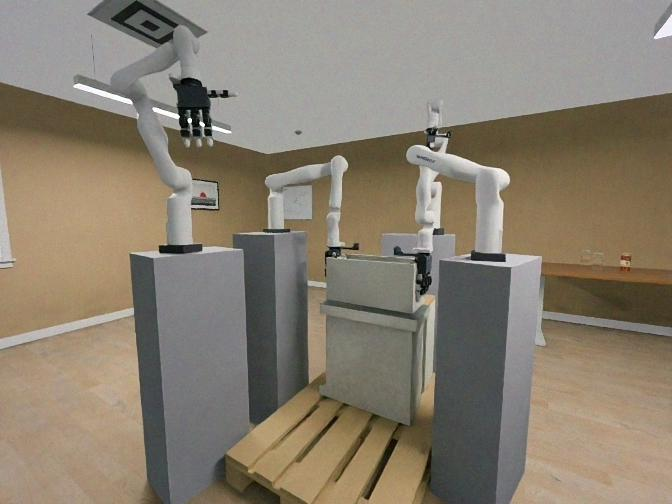

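>>> {"op": "move", "data": {
  "arm2": {"joints":{"joint1_rad":-0.5411,"joint2_rad":1.2124,"joint4_rad":1.9827,"joint6_rad":-0.0535,"joint7_rad":-0.3549},"min_time_s":1.8},
  "arm3": {"joints":{"joint1_rad":0.5579,"joint2_rad":1.0119,"joint4_rad":2.1767,"joint6_rad":-0.0470,"joint7_rad":0.4579},"min_time_s":1.8}
}}

Scene clock: 126.07 s.
Joint torques (N m): arm1=[1.96 2.09 -1.17 -7.97 0.19 0 -0.2] | arm2=[0.73 -49.81 8.16 -35.38 2.36 -16.31 2.87] | arm3=[-15.14 -39.58 -18.84 -32.42 2.43 -15.06 2.77] | arm4=[0.21 0.98 -0.1 -5.32 -0.09 -0.28 -0.25]
Motor temperatures (°C): arm1=[29 24 23 29 33 29 34] | arm2=[26 31 25 24 38 34 36] | arm3=[27 33 27 27 26 42 35] | arm4=[28 24 24 29 34 35 33]
Flange force (N): arm1=[3.6 -5.7 5.1] | arm2=[-8.7 -63.3 14.1] | arm3=[-5.3 -66.1 9.9] | arm4=[-1.9 -2.5 -8.3]
move: arm2 done; arm3 done
Joint velocities: within noise
arm1, arm4: as last shown
arm2.joint_positions: joint1_rad=-0.541 joint2_rad=+1.212 joint3_rad=+0.000 joint4_rad=+1.983 joint5_rad=+0.000 joint6_rad=-0.054 joint7_rad=-0.355 hand_index_mcp=+0.693 hand_index_abd=+0.001 hand_index_pip=+0.613 hand_index_dip=+0.711 hand_middle_mcp=+0.692 hand_middle_abd=+0.001 hand_middle_pip=+0.613 hand_middle_dip=+0.712 hand_ring_mcp=+0.692 hand_ring_abd=+0.001 hand_ring_pip=+0.610 hand_ring_dip=+0.712 hand_thumb_cmc=-0.569 hand_thumb_axl=+0.678 hand_thumb_mcp=-0.395 hand_thumb_ipl=-0.400 hand_current_limit=+0.750 hand_speed=-0.600
arm2.joint_status: all done
arm2.hand_state: blocked,goal,blocked,goal,blocked,goal,blocked,goal,blocked,goal,blocked,goal,goal,goal,blocked,blocked
arm2.index_mcp_current_ma: 481
arm2.index_abd_current_ma: 4
arm2.index_pip_current_ma: 178
arm2.index_dip_current_ma: 68
arm2.middle_mcp_current_ma: 481
arm2.middle_abd_current_ma: 4
arm2.middle_pip_current_ma: 174
arm2.middle_dip_current_ma: 73
arm2.ring_mcp_current_ma: 481
arm2.ring_abd_current_ma: 4
arm2.ring_pip_current_ma: 163
arm2.ring_dip_current_ma: 76
arm2.thumb_cmc_current_ma: 5
arm2.thumb_axl_current_ma: -1
arm2.thumb_mcp_current_ma: 481
arm2.thumb_ipl_current_ma: 129
arm2.hand_goal_index_mcp: 0.500
arm2.hand_goal_index_abd: 0.000
arm2.hand_goal_index_pip: 0.576
arm2.hand_goal_index_dip: 0.696
arm2.hand_goal_middle_mcp: 0.500
arm2.hand_goal_middle_abd: 0.000
arm2.hand_goal_middle_pip: 0.576
arm2.hand_goal_middle_dip: 0.696
arm2.hand_goal_ring_mcp: 0.500
arm2.hand_goal_ring_abd: 0.000
arm2.hand_goal_ring_pip: 0.576
arm2.hand_goal_ring_dip: 0.696
arm2.hand_goal_thumb_cmc: -0.570
arm2.hand_goal_thumb_axl: 0.678
arm2.hand_goal_thumb_mcp: -0.600
arm2.hand_goal_thumb_ipl: -0.420
arm2.hand: x=+0.1352 y=+0.0058 z=+0.9653 quat_wxyz=(-0.001, +0.707, +0.707, +0.007) (m; scene frame)
arm3.joint_positions: joint1_rad=+0.558 joint2_rad=+1.012 joint3_rad=+0.000 joint4_rad=+2.177 joint5_rad=+0.000 joint6_rad=-0.047 joint7_rad=+0.458 hand_index_mcp=+0.675 hand_index_abd=+0.002 hand_index_pip=+0.616 hand_index_dip=+0.758 hand_middle_mcp=+0.674 hand_middle_abd=+0.002 hand_middle_pip=+0.624 hand_middle_dip=+0.718 hand_ring_mcp=+0.669 hand_ring_abd=+0.002 hand_ring_pip=+0.630 hand_ring_dip=+0.718 hand_thumb_cmc=-0.568 hand_thumb_axl=+0.678 hand_thumb_mcp=-0.402 hand_thumb_ipl=-0.393 hand_current_limit=+0.750 hand_speed=-0.600
arm3.joint_status: all done
arm3.hand_state: blocked,goal,blocked,overload,blocked,goal,blocked,blocked,blocked,goal,blocked,blocked,goal,goal,blocked,blocked
arm3.index_mcp_current_ma: 481
arm3.index_abd_current_ma: 0
arm3.index_pip_current_ma: 27
arm3.index_dip_current_ma: 0
arm3.middle_mcp_current_ma: 481
arm3.middle_abd_current_ma: 0
arm3.middle_pip_current_ma: 38
arm3.middle_dip_current_ma: 9
arm3.ring_mcp_current_ma: 481
arm3.ring_abd_current_ma: 0
arm3.ring_pip_current_ma: 49
arm3.ring_dip_current_ma: 9
arm3.thumb_cmc_current_ma: 0
arm3.thumb_axl_current_ma: 0
arm3.thumb_mcp_current_ma: 481
arm3.thumb_ipl_current_ma: 23
arm3.hand_goal_index_mcp: 0.400
arm3.hand_goal_index_abd: 0.000
arm3.hand_goal_index_pip: 0.576
arm3.hand_goal_index_dip: 0.696
arm3.hand_goal_middle_mcp: 0.400
arm3.hand_goal_middle_abd: 0.000
arm3.hand_goal_middle_pip: 0.576
arm3.hand_goal_middle_dip: 0.696
arm3.hand_goal_ring_mcp: 0.400
arm3.hand_goal_ring_abd: 0.000
arm3.hand_goal_ring_pip: 0.576
arm3.hand_goal_ring_dip: 0.696
arm3.hand_goal_thumb_cmc: -0.570
arm3.hand_goal_thumb_axl: 0.678
arm3.hand_goal_thumb_mcp: -0.620
arm3.hand_goal_thumb_ipl: -0.420
arm3.hand: x=+0.5049 y=+0.0349 z=+0.9651 quat_wxyz=(-0.002, +0.707, -0.707, -0.002) (m; scene frame)
pictures: none

Good: 64 N. Continue two steps.

>>> {"op": "move", "data": {
  "arm2": {"joints":{"joint1_rad":-0.5424,"joint2_rad":1.0676,"joint4_rad":2.0445,"joint6_rad":0.0295,"joint7_rad":-0.3562},"min_time_s":1.7},
  "arm3": {"joints":{"joint1_rad":0.5587,"joint2_rad":0.8510,"joint4_rad":2.2085,"joint6_rad":0.0821,"joint7_rad":0.4587},"min_time_s":1.7}
}}

>>> {"op": "move", "data": {
  "arm2": {"joints":{"joint1_rad":-0.5434,"joint2_rad":0.9063,"joint4_rad":2.0843,"joint6_rad":0.1510,"joint7_rad":-0.3572},"min_time_s":1.7},
  "arm3": {"joints":{"joint1_rad":0.5596,"joint2_rad":0.6756,"joint4_rad":2.2114,"joint6_rad":0.2546,"joint7_rad":0.4596},"min_time_s":1.7},
  "cameras": ["cam_high","cam_low"]
}}

>>> {"op": "zoom_image", "data": {
  "camera": "cam_high",
  "region": [300, 120, 480, 260]
}}

Scene clock: 131.47 s.
Joint torques (N m): arm1=[2 2.06 -1.19 -7.94 0.16 -0.01 -0.16] | arm2=[0.95 -48.04 7.93 -39.74 2.93 -17.87 3.06] | arm3=[-16.51 -37.41 -19.89 -36.99 1.49 -16.34 3.08] | arm4=[0.16 0.97 -0.07 -5.37 -0.07 -0.3 -0.25]
Motor temperatures (°C): arm1=[29 24 23 29 33 29 34] | arm2=[26 32 25 24 38 34 36] | arm3=[27 34 27 27 26 43 35] | arm4=[28 24 24 29 34 35 33]
Flange force (N): arm1=[3.5 -5.8 5.0] | arm2=[-9.5 -68.9 14.2] | arm3=[-4.5 -72.4 10.6] | arm4=[-1.9 -2.3 -8.1]
move: arm2 done; arm3 done
Joint velocities: within noise
arm1, arm4: as last shown
arm2.joint_positions: joint1_rad=-0.542 joint2_rad=+1.067 joint3_rad=+0.000 joint4_rad=+2.044 joint5_rad=+0.000 joint6_rad=+0.030 joint7_rad=-0.356 hand_index_mcp=+0.689 hand_index_abd=+0.001 hand_index_pip=+0.618 hand_index_dip=+0.712 hand_middle_mcp=+0.688 hand_middle_abd=+0.001 hand_middle_pip=+0.617 hand_middle_dip=+0.713 hand_ring_mcp=+0.688 hand_ring_abd=+0.001 hand_ring_pip=+0.614 hand_ring_dip=+0.714 hand_thumb_cmc=-0.569 hand_thumb_axl=+0.678 hand_thumb_mcp=-0.395 hand_thumb_ipl=-0.399 hand_current_limit=+0.750 hand_speed=-0.600
arm2.joint_status: all done
arm2.hand_state: blocked,goal,blocked,goal,blocked,goal,blocked,goal,blocked,goal,blocked,goal,goal,goal,blocked,blocked
arm2.index_mcp_current_ma: 481
arm2.index_abd_current_ma: 5
arm2.index_pip_current_ma: 200
arm2.index_dip_current_ma: 73
arm2.middle_mcp_current_ma: 481
arm2.middle_abd_current_ma: 5
arm2.middle_pip_current_ma: 195
arm2.middle_dip_current_ma: 79
arm2.ring_mcp_current_ma: 481
arm2.ring_abd_current_ma: 5
arm2.ring_pip_current_ma: 182
arm2.ring_dip_current_ma: 83
arm2.thumb_cmc_current_ma: 5
arm2.thumb_axl_current_ma: 0
arm2.thumb_mcp_current_ma: 481
arm2.thumb_ipl_current_ma: 131
arm2.hand_goal_index_mcp: 0.500
arm2.hand_goal_index_abd: 0.000
arm2.hand_goal_index_pip: 0.576
arm2.hand_goal_index_dip: 0.696
arm2.hand_goal_middle_mcp: 0.500
arm2.hand_goal_middle_abd: 0.000
arm2.hand_goal_middle_pip: 0.576
arm2.hand_goal_middle_dip: 0.696
arm2.hand_goal_ring_mcp: 0.500
arm2.hand_goal_ring_abd: 0.000
arm2.hand_goal_ring_pip: 0.576
arm2.hand_goal_ring_dip: 0.696
arm2.hand_goal_thumb_cmc: -0.570
arm2.hand_goal_thumb_axl: 0.678
arm2.hand_goal_thumb_mcp: -0.600
arm2.hand_goal_thumb_ipl: -0.420
arm2.hand: x=+0.1351 y=+0.0058 z=+1.0203 quat_wxyz=(-0.001, +0.707, +0.707, +0.007) (m; scene frame)
arm3.joint_positions: joint1_rad=+0.559 joint2_rad=+0.851 joint3_rad=+0.000 joint4_rad=+2.208 joint5_rad=+0.000 joint6_rad=+0.082 joint7_rad=+0.459 hand_index_mcp=+0.674 hand_index_abd=+0.002 hand_index_pip=+0.616 hand_index_dip=+0.758 hand_middle_mcp=+0.672 hand_middle_abd=+0.002 hand_middle_pip=+0.626 hand_middle_dip=+0.718 hand_ring_mcp=+0.667 hand_ring_abd=+0.002 hand_ring_pip=+0.632 hand_ring_dip=+0.719 hand_thumb_cmc=-0.568 hand_thumb_axl=+0.678 hand_thumb_mcp=-0.402 hand_thumb_ipl=-0.393 hand_current_limit=+0.750 hand_speed=-0.600
arm3.joint_status: all done
arm3.hand_state: blocked,goal,blocked,overload,blocked,goal,blocked,blocked,blocked,goal,blocked,blocked,goal,goal,blocked,blocked
arm3.index_mcp_current_ma: 481
arm3.index_abd_current_ma: 0
arm3.index_pip_current_ma: 27
arm3.index_dip_current_ma: 0
arm3.middle_mcp_current_ma: 481
arm3.middle_abd_current_ma: 0
arm3.middle_pip_current_ma: 41
arm3.middle_dip_current_ma: 9
arm3.ring_mcp_current_ma: 481
arm3.ring_abd_current_ma: 0
arm3.ring_pip_current_ma: 51
arm3.ring_dip_current_ma: 9
arm3.thumb_cmc_current_ma: 0
arm3.thumb_axl_current_ma: 0
arm3.thumb_mcp_current_ma: 481
arm3.thumb_ipl_current_ma: 23
arm3.hand_goal_index_mcp: 0.400
arm3.hand_goal_index_abd: 0.000
arm3.hand_goal_index_pip: 0.576
arm3.hand_goal_index_dip: 0.696
arm3.hand_goal_middle_mcp: 0.400
arm3.hand_goal_middle_abd: 0.000
arm3.hand_goal_middle_pip: 0.576
arm3.hand_goal_middle_dip: 0.696
arm3.hand_goal_ring_mcp: 0.400
arm3.hand_goal_ring_abd: 0.000
arm3.hand_goal_ring_pip: 0.576
arm3.hand_goal_ring_dip: 0.696
arm3.hand_goal_thumb_cmc: -0.570
arm3.hand_goal_thumb_axl: 0.678
arm3.hand_goal_thumb_mcp: -0.620
arm3.hand_goal_thumb_ipl: -0.420
arm3.hand: x=+0.5049 y=+0.0348 z=+1.0201 quat_wxyz=(-0.002, +0.707, -0.707, -0.002) (m; scene frame)
pictures: none

Scene clock: 133.47 s.
Joint torques (N m): arm1=[1.99 2.09 -1.17 -7.97 0.16 0.02 -0.18] | arm2=[1.22 -44.55 7.23 -43.83 3.6 -19.19 3.18] | arm3=[-17.88 -34.05 -20.57 -41.37 -0.18 -17.47 3.36] | arm4=[0.16 0.98 -0.15 -5.31 -0.05 -0.34 -0.29]
Motor temperatures (°C): arm1=[29 24 23 29 33 29 34] | arm2=[26 32 25 24 38 34 36] | arm3=[27 34 27 27 26 43 35] | arm4=[28 24 24 29 34 35 33]
Flange force (N): arm1=[3.5 -5.7 5.2] | arm2=[-10.1 -73.8 13.6] | arm3=[-3.8 -78.4 11.9] | arm4=[-1.8 -2.7 -8.4]
move: arm2 done; arm3 done
Joint velocities: within noise
arm1, arm4: as last shown
arm2.joint_positions: joint1_rad=-0.543 joint2_rad=+0.906 joint3_rad=+0.000 joint4_rad=+2.084 joint5_rad=+0.000 joint6_rad=+0.151 joint7_rad=-0.357 hand_index_mcp=+0.686 hand_index_abd=+0.001 hand_index_pip=+0.620 hand_index_dip=+0.712 hand_middle_mcp=+0.686 hand_middle_abd=+0.001 hand_middle_pip=+0.618 hand_middle_dip=+0.713 hand_ring_mcp=+0.686 hand_ring_abd=+0.001 hand_ring_pip=+0.616 hand_ring_dip=+0.714 hand_thumb_cmc=-0.569 hand_thumb_axl=+0.678 hand_thumb_mcp=-0.395 hand_thumb_ipl=-0.399 hand_current_limit=+0.750 hand_speed=-0.600
arm2.joint_status: all done
arm2.hand_state: blocked,goal,blocked,goal,blocked,goal,blocked,goal,blocked,goal,blocked,goal,goal,goal,blocked,blocked
arm2.index_mcp_current_ma: 481
arm2.index_abd_current_ma: 5
arm2.index_pip_current_ma: 209
arm2.index_dip_current_ma: 75
arm2.middle_mcp_current_ma: 481
arm2.middle_abd_current_ma: 5
arm2.middle_pip_current_ma: 202
arm2.middle_dip_current_ma: 81
arm2.ring_mcp_current_ma: 481
arm2.ring_abd_current_ma: 5
arm2.ring_pip_current_ma: 188
arm2.ring_dip_current_ma: 83
arm2.thumb_cmc_current_ma: 5
arm2.thumb_axl_current_ma: 0
arm2.thumb_mcp_current_ma: 481
arm2.thumb_ipl_current_ma: 131
arm2.hand_goal_index_mcp: 0.500
arm2.hand_goal_index_abd: 0.000
arm2.hand_goal_index_pip: 0.576
arm2.hand_goal_index_dip: 0.696
arm2.hand_goal_middle_mcp: 0.500
arm2.hand_goal_middle_abd: 0.000
arm2.hand_goal_middle_pip: 0.576
arm2.hand_goal_middle_dip: 0.696
arm2.hand_goal_ring_mcp: 0.500
arm2.hand_goal_ring_abd: 0.000
arm2.hand_goal_ring_pip: 0.576
arm2.hand_goal_ring_dip: 0.696
arm2.hand_goal_thumb_cmc: -0.570
arm2.hand_goal_thumb_axl: 0.678
arm2.hand_goal_thumb_mcp: -0.600
arm2.hand_goal_thumb_ipl: -0.420
arm2.hand: x=+0.1350 y=+0.0057 z=+1.0802 quat_wxyz=(-0.001, +0.707, +0.707, +0.007) (m; scene frame)
arm3.joint_positions: joint1_rad=+0.560 joint2_rad=+0.676 joint3_rad=+0.000 joint4_rad=+2.211 joint5_rad=+0.000 joint6_rad=+0.255 joint7_rad=+0.460 hand_index_mcp=+0.672 hand_index_abd=+0.002 hand_index_pip=+0.617 hand_index_dip=+0.758 hand_middle_mcp=+0.670 hand_middle_abd=+0.002 hand_middle_pip=+0.628 hand_middle_dip=+0.719 hand_ring_mcp=+0.665 hand_ring_abd=+0.002 hand_ring_pip=+0.633 hand_ring_dip=+0.719 hand_thumb_cmc=-0.568 hand_thumb_axl=+0.678 hand_thumb_mcp=-0.402 hand_thumb_ipl=-0.393 hand_current_limit=+0.750 hand_speed=-0.600
arm3.joint_status: all done
arm3.hand_state: blocked,goal,blocked,overload,blocked,goal,blocked,blocked,blocked,goal,blocked,blocked,goal,goal,blocked,blocked
arm3.index_mcp_current_ma: 481
arm3.index_abd_current_ma: 0
arm3.index_pip_current_ma: 28
arm3.index_dip_current_ma: 0
arm3.middle_mcp_current_ma: 481
arm3.middle_abd_current_ma: 0
arm3.middle_pip_current_ma: 44
arm3.middle_dip_current_ma: 9
arm3.ring_mcp_current_ma: 481
arm3.ring_abd_current_ma: 0
arm3.ring_pip_current_ma: 54
arm3.ring_dip_current_ma: 10
arm3.thumb_cmc_current_ma: 0
arm3.thumb_axl_current_ma: 0
arm3.thumb_mcp_current_ma: 481
arm3.thumb_ipl_current_ma: 23
arm3.hand_goal_index_mcp: 0.400
arm3.hand_goal_index_abd: 0.000
arm3.hand_goal_index_pip: 0.576
arm3.hand_goal_index_dip: 0.696
arm3.hand_goal_middle_mcp: 0.400
arm3.hand_goal_middle_abd: 0.000
arm3.hand_goal_middle_pip: 0.576
arm3.hand_goal_middle_dip: 0.696
arm3.hand_goal_ring_mcp: 0.400
arm3.hand_goal_ring_abd: 0.000
arm3.hand_goal_ring_pip: 0.576
arm3.hand_goal_ring_dip: 0.696
arm3.hand_goal_thumb_cmc: -0.570
arm3.hand_goal_thumb_axl: 0.678
arm3.hand_goal_thumb_mcp: -0.620
arm3.hand_goal_thumb_ipl: -0.420
arm3.hand: x=+0.5049 y=+0.0348 z=+1.0801 quat_wxyz=(-0.002, +0.707, -0.707, -0.003) (m; scene frame)
pictures: cam_high, cam_low

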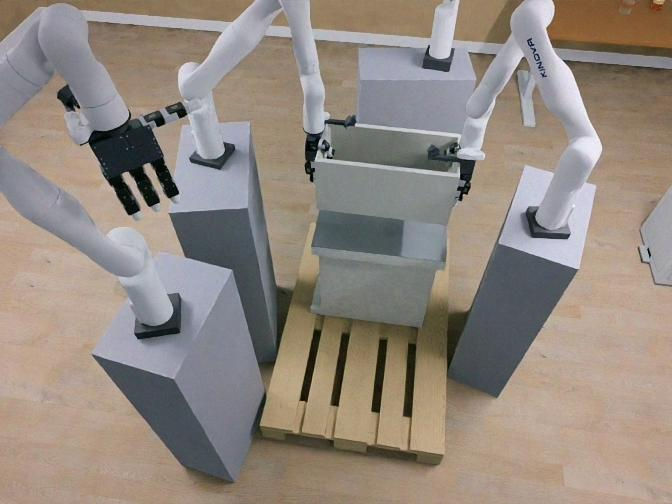

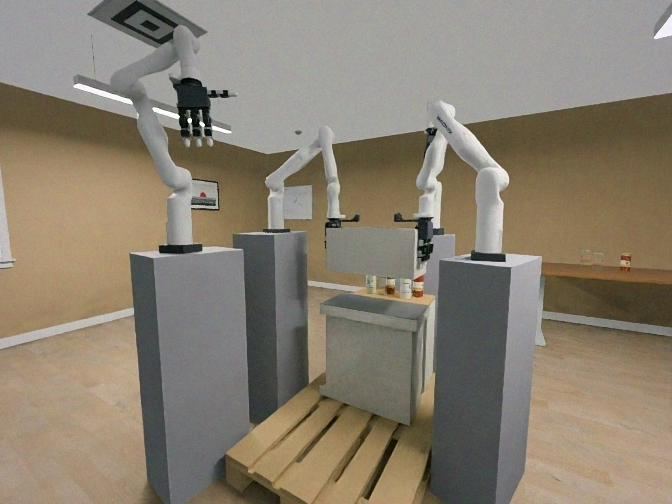

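Scaled by 2.800 from the camera's 672x504 image, which has a finer 960x720 frame.

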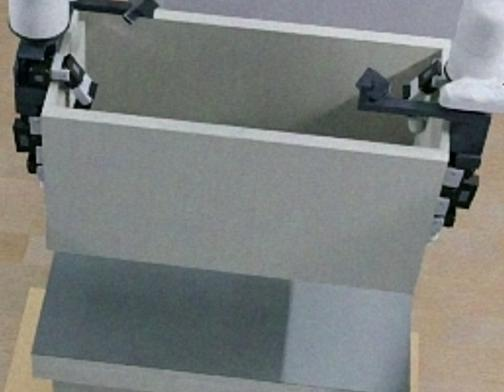

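>>> {"op": "move", "data": {
  "arm2": {"joints":{"joint1_rad":-0.6707,"joint2_rad":0.9164,"joint4_rad":2.0237,"joint6_rad":0.2015,"joint7_rad":-0.4798},"min_time_s":1.5},
  "arm3": {"joints":{"joint1_rad":0.6945,"joint2_rad":0.7031,"joint4_rad":2.1062,"joint6_rad":0.3323,"joint7_rad":0.5992},"min_time_s":1.5}
}}

>>> {"op": "move", "data": {
  "arm2": {"joints":{"joint1_rad":-0.7841,"joint2_rad":0.9326,"joint4_rad":1.9414,"joint6_rad":0.2676,"joint7_rad":-0.5884},"min_time_s":1.4},
  "arm3": {"joints":{"joint1_rad":0.8073,"joint2_rad":0.7409,"joint4_rad":1.9810,"joint6_rad":0.4197,"joint7_rad":0.7168},"min_time_s":1.4},
  "cameras": ["cam_high"]
}}

Scene clock: 164.43 s.
Joint torques (N m): arm1=[2.01 2.09 -1.19 -7.96 0.17 0.02 -0.19] | arm2=[5.85 -46.06 13.14 -45.71 4.64 -19.72 3.42] | arm3=[-23.37 -35.49 -26.99 -41.33 -2.09 -17.3 3.31] | arm4=[0.09 0.94 -0.08 -5.34 -0.07 -0.31 -0.3]
Motor temperatures (°C): arm1=[29 24 23 29 33 29 34] | arm2=[26 35 25 26 39 37 36] | arm3=[28 36 28 30 26 44 35] | arm4=[28 24 24 29 34 35 33]
Flange force (N): arm1=[3.5 -5.8 5.1] | arm2=[-10.2 -79.9 13.6] | arm3=[-2.8 -83.5 12.3] | arm4=[-2.0 -2.5 -8.3]
move: arm2 done; arm3 done
Joint velocities: within noise
arm1, arm4: as last shown
arm2.joint_positions: joint1_rad=-0.671 joint2_rad=+0.916 joint3_rad=+0.000 joint4_rad=+2.024 joint5_rad=+0.000 joint6_rad=+0.202 joint7_rad=-0.480 hand_index_mcp=+0.686 hand_index_abd=+0.001 hand_index_pip=+0.620 hand_index_dip=+0.712 hand_middle_mcp=+0.685 hand_middle_abd=+0.001 hand_middle_pip=+0.619 hand_middle_dip=+0.713 hand_ring_mcp=+0.685 hand_ring_abd=+0.001 hand_ring_pip=+0.616 hand_ring_dip=+0.714 hand_thumb_cmc=-0.569 hand_thumb_axl=+0.678 hand_thumb_mcp=-0.395 hand_thumb_ipl=-0.399 hand_current_limit=+0.750 hand_speed=-0.600
arm2.joint_status: all done
arm2.hand_state: blocked,goal,blocked,goal,blocked,goal,blocked,goal,blocked,goal,blocked,goal,goal,goal,blocked,blocked
arm2.index_mcp_current_ma: 481
arm2.index_abd_current_ma: 4
arm2.index_pip_current_ma: 211
arm2.index_dip_current_ma: 75
arm2.middle_mcp_current_ma: 481
arm2.middle_abd_current_ma: 4
arm2.middle_pip_current_ma: 204
arm2.middle_dip_current_ma: 81
arm2.ring_mcp_current_ma: 481
arm2.ring_abd_current_ma: 4
arm2.ring_pip_current_ma: 190
arm2.ring_dip_current_ma: 83
arm2.thumb_cmc_current_ma: 5
arm2.thumb_axl_current_ma: 0
arm2.thumb_mcp_current_ma: 481
arm2.thumb_ipl_current_ma: 131
arm2.hand_goal_index_mcp: 0.500
arm2.hand_goal_index_abd: 0.000
arm2.hand_goal_index_pip: 0.576
arm2.hand_goal_index_dip: 0.696
arm2.hand_goal_middle_mcp: 0.500
arm2.hand_goal_middle_abd: 0.000
arm2.hand_goal_middle_pip: 0.576
arm2.hand_goal_middle_dip: 0.696
arm2.hand_goal_ring_mcp: 0.500
arm2.hand_goal_ring_abd: 0.000
arm2.hand_goal_ring_pip: 0.576
arm2.hand_goal_ring_dip: 0.696
arm2.hand_goal_thumb_cmc: -0.570
arm2.hand_goal_thumb_axl: 0.678
arm2.hand_goal_thumb_mcp: -0.600
arm2.hand_goal_thumb_ipl: -0.420
arm2.hand: x=+0.1345 y=+0.0599 z=+1.0802 quat_wxyz=(-0.001, +0.705, +0.709, +0.007) (m; scene frame)
arm3.joint_positions: joint1_rad=+0.694 joint2_rad=+0.703 joint3_rad=+0.000 joint4_rad=+2.106 joint5_rad=+0.000 joint6_rad=+0.332 joint7_rad=+0.599 hand_index_mcp=+0.671 hand_index_abd=+0.001 hand_index_pip=+0.619 hand_index_dip=+0.756 hand_middle_mcp=+0.669 hand_middle_abd=+0.002 hand_middle_pip=+0.630 hand_middle_dip=+0.719 hand_ring_mcp=+0.665 hand_ring_abd=+0.002 hand_ring_pip=+0.636 hand_ring_dip=+0.719 hand_thumb_cmc=-0.568 hand_thumb_axl=+0.678 hand_thumb_mcp=-0.402 hand_thumb_ipl=-0.393 hand_current_limit=+0.750 hand_speed=-0.600
arm3.joint_status: all done
arm3.hand_state: blocked,goal,blocked,overload,blocked,goal,blocked,blocked,blocked,goal,blocked,blocked,goal,goal,blocked,blocked
arm3.index_mcp_current_ma: 481
arm3.index_abd_current_ma: 0
arm3.index_pip_current_ma: 32
arm3.index_dip_current_ma: 0
arm3.middle_mcp_current_ma: 481
arm3.middle_abd_current_ma: 0
arm3.middle_pip_current_ma: 48
arm3.middle_dip_current_ma: 9
arm3.ring_mcp_current_ma: 481
arm3.ring_abd_current_ma: 0
arm3.ring_pip_current_ma: 59
arm3.ring_dip_current_ma: 10
arm3.thumb_cmc_current_ma: 0
arm3.thumb_axl_current_ma: 0
arm3.thumb_mcp_current_ma: 481
arm3.thumb_ipl_current_ma: 23
arm3.hand_goal_index_mcp: 0.400
arm3.hand_goal_index_abd: 0.000
arm3.hand_goal_index_pip: 0.576
arm3.hand_goal_index_dip: 0.696
arm3.hand_goal_middle_mcp: 0.400
arm3.hand_goal_middle_abd: 0.000
arm3.hand_goal_middle_pip: 0.576
arm3.hand_goal_middle_dip: 0.696
arm3.hand_goal_ring_mcp: 0.400
arm3.hand_goal_ring_abd: 0.000
arm3.hand_goal_ring_pip: 0.576
arm3.hand_goal_ring_dip: 0.696
arm3.hand_goal_thumb_cmc: -0.570
arm3.hand_goal_thumb_axl: 0.678
arm3.hand_goal_thumb_mcp: -0.620
arm3.hand_goal_thumb_ipl: -0.420
arm3.hand: x=+0.5041 y=+0.0906 z=+1.0802 quat_wxyz=(-0.002, +0.709, -0.706, -0.003) (m; scene frame)
pictures: none

Scene clock: 166.13 s.
Joint torques (N m): arm1=[2 2.04 -1.17 -7.94 0.19 0.01 -0.2] | arm2=[10.81 -46.76 18.74 -45.43 6 -19.31 3.55] | arm3=[-28.51 -36.48 -32.3 -39.72 -4.4 -16.33 3.03] | arm4=[0.12 1.01 -0.09 -5.35 -0.06 -0.27 -0.29]
Motor temperatures (°C): arm1=[29 24 23 29 33 29 34] | arm2=[26 35 25 27 39 37 36] | arm3=[28 37 28 30 26 44 35] | arm4=[28 24 24 29 34 35 33]
Flange force (N): arm1=[3.4 -5.8 5.0] | arm2=[-9.5 -83.2 13.7] | arm3=[-1.9 -86.3 12.7] | arm4=[-1.8 -2.4 -8.0]
move: arm2 done; arm3 done
Joint velocities: within noise
arm1, arm4: as last shown
arm2.joint_positions: joint1_rad=-0.784 joint2_rad=+0.933 joint3_rad=+0.000 joint4_rad=+1.941 joint5_rad=+0.000 joint6_rad=+0.268 joint7_rad=-0.588 hand_index_mcp=+0.686 hand_index_abd=+0.001 hand_index_pip=+0.621 hand_index_dip=+0.712 hand_middle_mcp=+0.685 hand_middle_abd=+0.001 hand_middle_pip=+0.619 hand_middle_dip=+0.713 hand_ring_mcp=+0.685 hand_ring_abd=+0.001 hand_ring_pip=+0.616 hand_ring_dip=+0.714 hand_thumb_cmc=-0.569 hand_thumb_axl=+0.678 hand_thumb_mcp=-0.395 hand_thumb_ipl=-0.399 hand_current_limit=+0.750 hand_speed=-0.600
arm2.joint_status: all done
arm2.hand_state: blocked,goal,blocked,goal,blocked,goal,blocked,goal,blocked,goal,blocked,goal,goal,goal,blocked,blocked
arm2.index_mcp_current_ma: 481
arm2.index_abd_current_ma: 2
arm2.index_pip_current_ma: 214
arm2.index_dip_current_ma: 75
arm2.middle_mcp_current_ma: 481
arm2.middle_abd_current_ma: 2
arm2.middle_pip_current_ma: 207
arm2.middle_dip_current_ma: 81
arm2.ring_mcp_current_ma: 481
arm2.ring_abd_current_ma: 2
arm2.ring_pip_current_ma: 193
arm2.ring_dip_current_ma: 83
arm2.thumb_cmc_current_ma: 5
arm2.thumb_axl_current_ma: 0
arm2.thumb_mcp_current_ma: 481
arm2.thumb_ipl_current_ma: 131
arm2.hand_goal_index_mcp: 0.500
arm2.hand_goal_index_abd: 0.000
arm2.hand_goal_index_pip: 0.576
arm2.hand_goal_index_dip: 0.696
arm2.hand_goal_middle_mcp: 0.500
arm2.hand_goal_middle_abd: 0.000
arm2.hand_goal_middle_pip: 0.576
arm2.hand_goal_middle_dip: 0.696
arm2.hand_goal_ring_mcp: 0.500
arm2.hand_goal_ring_abd: 0.000
arm2.hand_goal_ring_pip: 0.576
arm2.hand_goal_ring_dip: 0.696
arm2.hand_goal_thumb_cmc: -0.570
arm2.hand_goal_thumb_axl: 0.678
arm2.hand_goal_thumb_mcp: -0.600
arm2.hand_goal_thumb_ipl: -0.420
arm2.hand: x=+0.1339 y=+0.1140 z=+1.0802 quat_wxyz=(-0.001, +0.704, +0.711, +0.007) (m; scene frame)
arm3.joint_positions: joint1_rad=+0.807 joint2_rad=+0.741 joint3_rad=+0.000 joint4_rad=+1.981 joint5_rad=+0.000 joint6_rad=+0.420 joint7_rad=+0.717 hand_index_mcp=+0.671 hand_index_abd=+0.001 hand_index_pip=+0.621 hand_index_dip=+0.755 hand_middle_mcp=+0.669 hand_middle_abd=+0.002 hand_middle_pip=+0.631 hand_middle_dip=+0.719 hand_ring_mcp=+0.665 hand_ring_abd=+0.002 hand_ring_pip=+0.637 hand_ring_dip=+0.719 hand_thumb_cmc=-0.568 hand_thumb_axl=+0.678 hand_thumb_mcp=-0.402 hand_thumb_ipl=-0.393 hand_current_limit=+0.750 hand_speed=-0.600
arm3.joint_status: all done
arm3.hand_state: blocked,goal,blocked,overload,blocked,goal,blocked,blocked,blocked,goal,blocked,blocked,goal,goal,blocked,blocked
arm3.index_mcp_current_ma: 481
arm3.index_abd_current_ma: 0
arm3.index_pip_current_ma: 33
arm3.index_dip_current_ma: 0
arm3.middle_mcp_current_ma: 481
arm3.middle_abd_current_ma: 0
arm3.middle_pip_current_ma: 50
arm3.middle_dip_current_ma: 9
arm3.ring_mcp_current_ma: 481
arm3.ring_abd_current_ma: 0
arm3.ring_pip_current_ma: 62
arm3.ring_dip_current_ma: 10
arm3.thumb_cmc_current_ma: 0
arm3.thumb_axl_current_ma: 0
arm3.thumb_mcp_current_ma: 481
arm3.thumb_ipl_current_ma: 23
arm3.hand_goal_index_mcp: 0.400
arm3.hand_goal_index_abd: 0.000
arm3.hand_goal_index_pip: 0.576
arm3.hand_goal_index_dip: 0.696
arm3.hand_goal_middle_mcp: 0.400
arm3.hand_goal_middle_abd: 0.000
arm3.hand_goal_middle_pip: 0.576
arm3.hand_goal_middle_dip: 0.696
arm3.hand_goal_ring_mcp: 0.400
arm3.hand_goal_ring_abd: 0.000
arm3.hand_goal_ring_pip: 0.576
arm3.hand_goal_ring_dip: 0.696
arm3.hand_goal_thumb_cmc: -0.570
arm3.hand_goal_thumb_axl: 0.678
arm3.hand_goal_thumb_mcp: -0.620
arm3.hand_goal_thumb_ipl: -0.420
arm3.hand: x=+0.5034 y=+0.1465 z=+1.0802 quat_wxyz=(-0.002, +0.710, -0.704, -0.003) (m; scene frame)
pictures: cam_high

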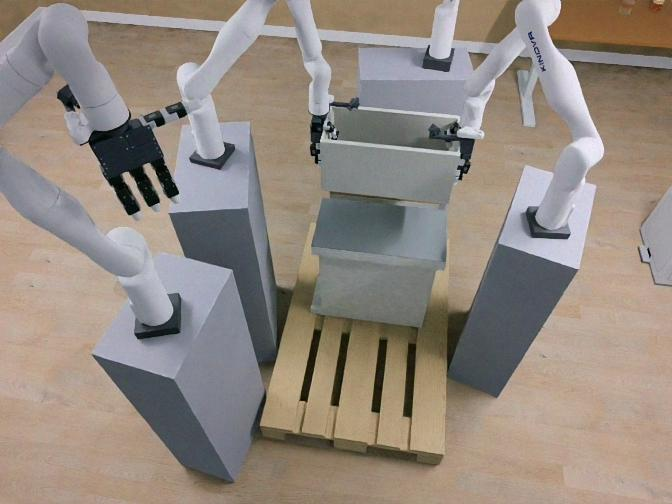

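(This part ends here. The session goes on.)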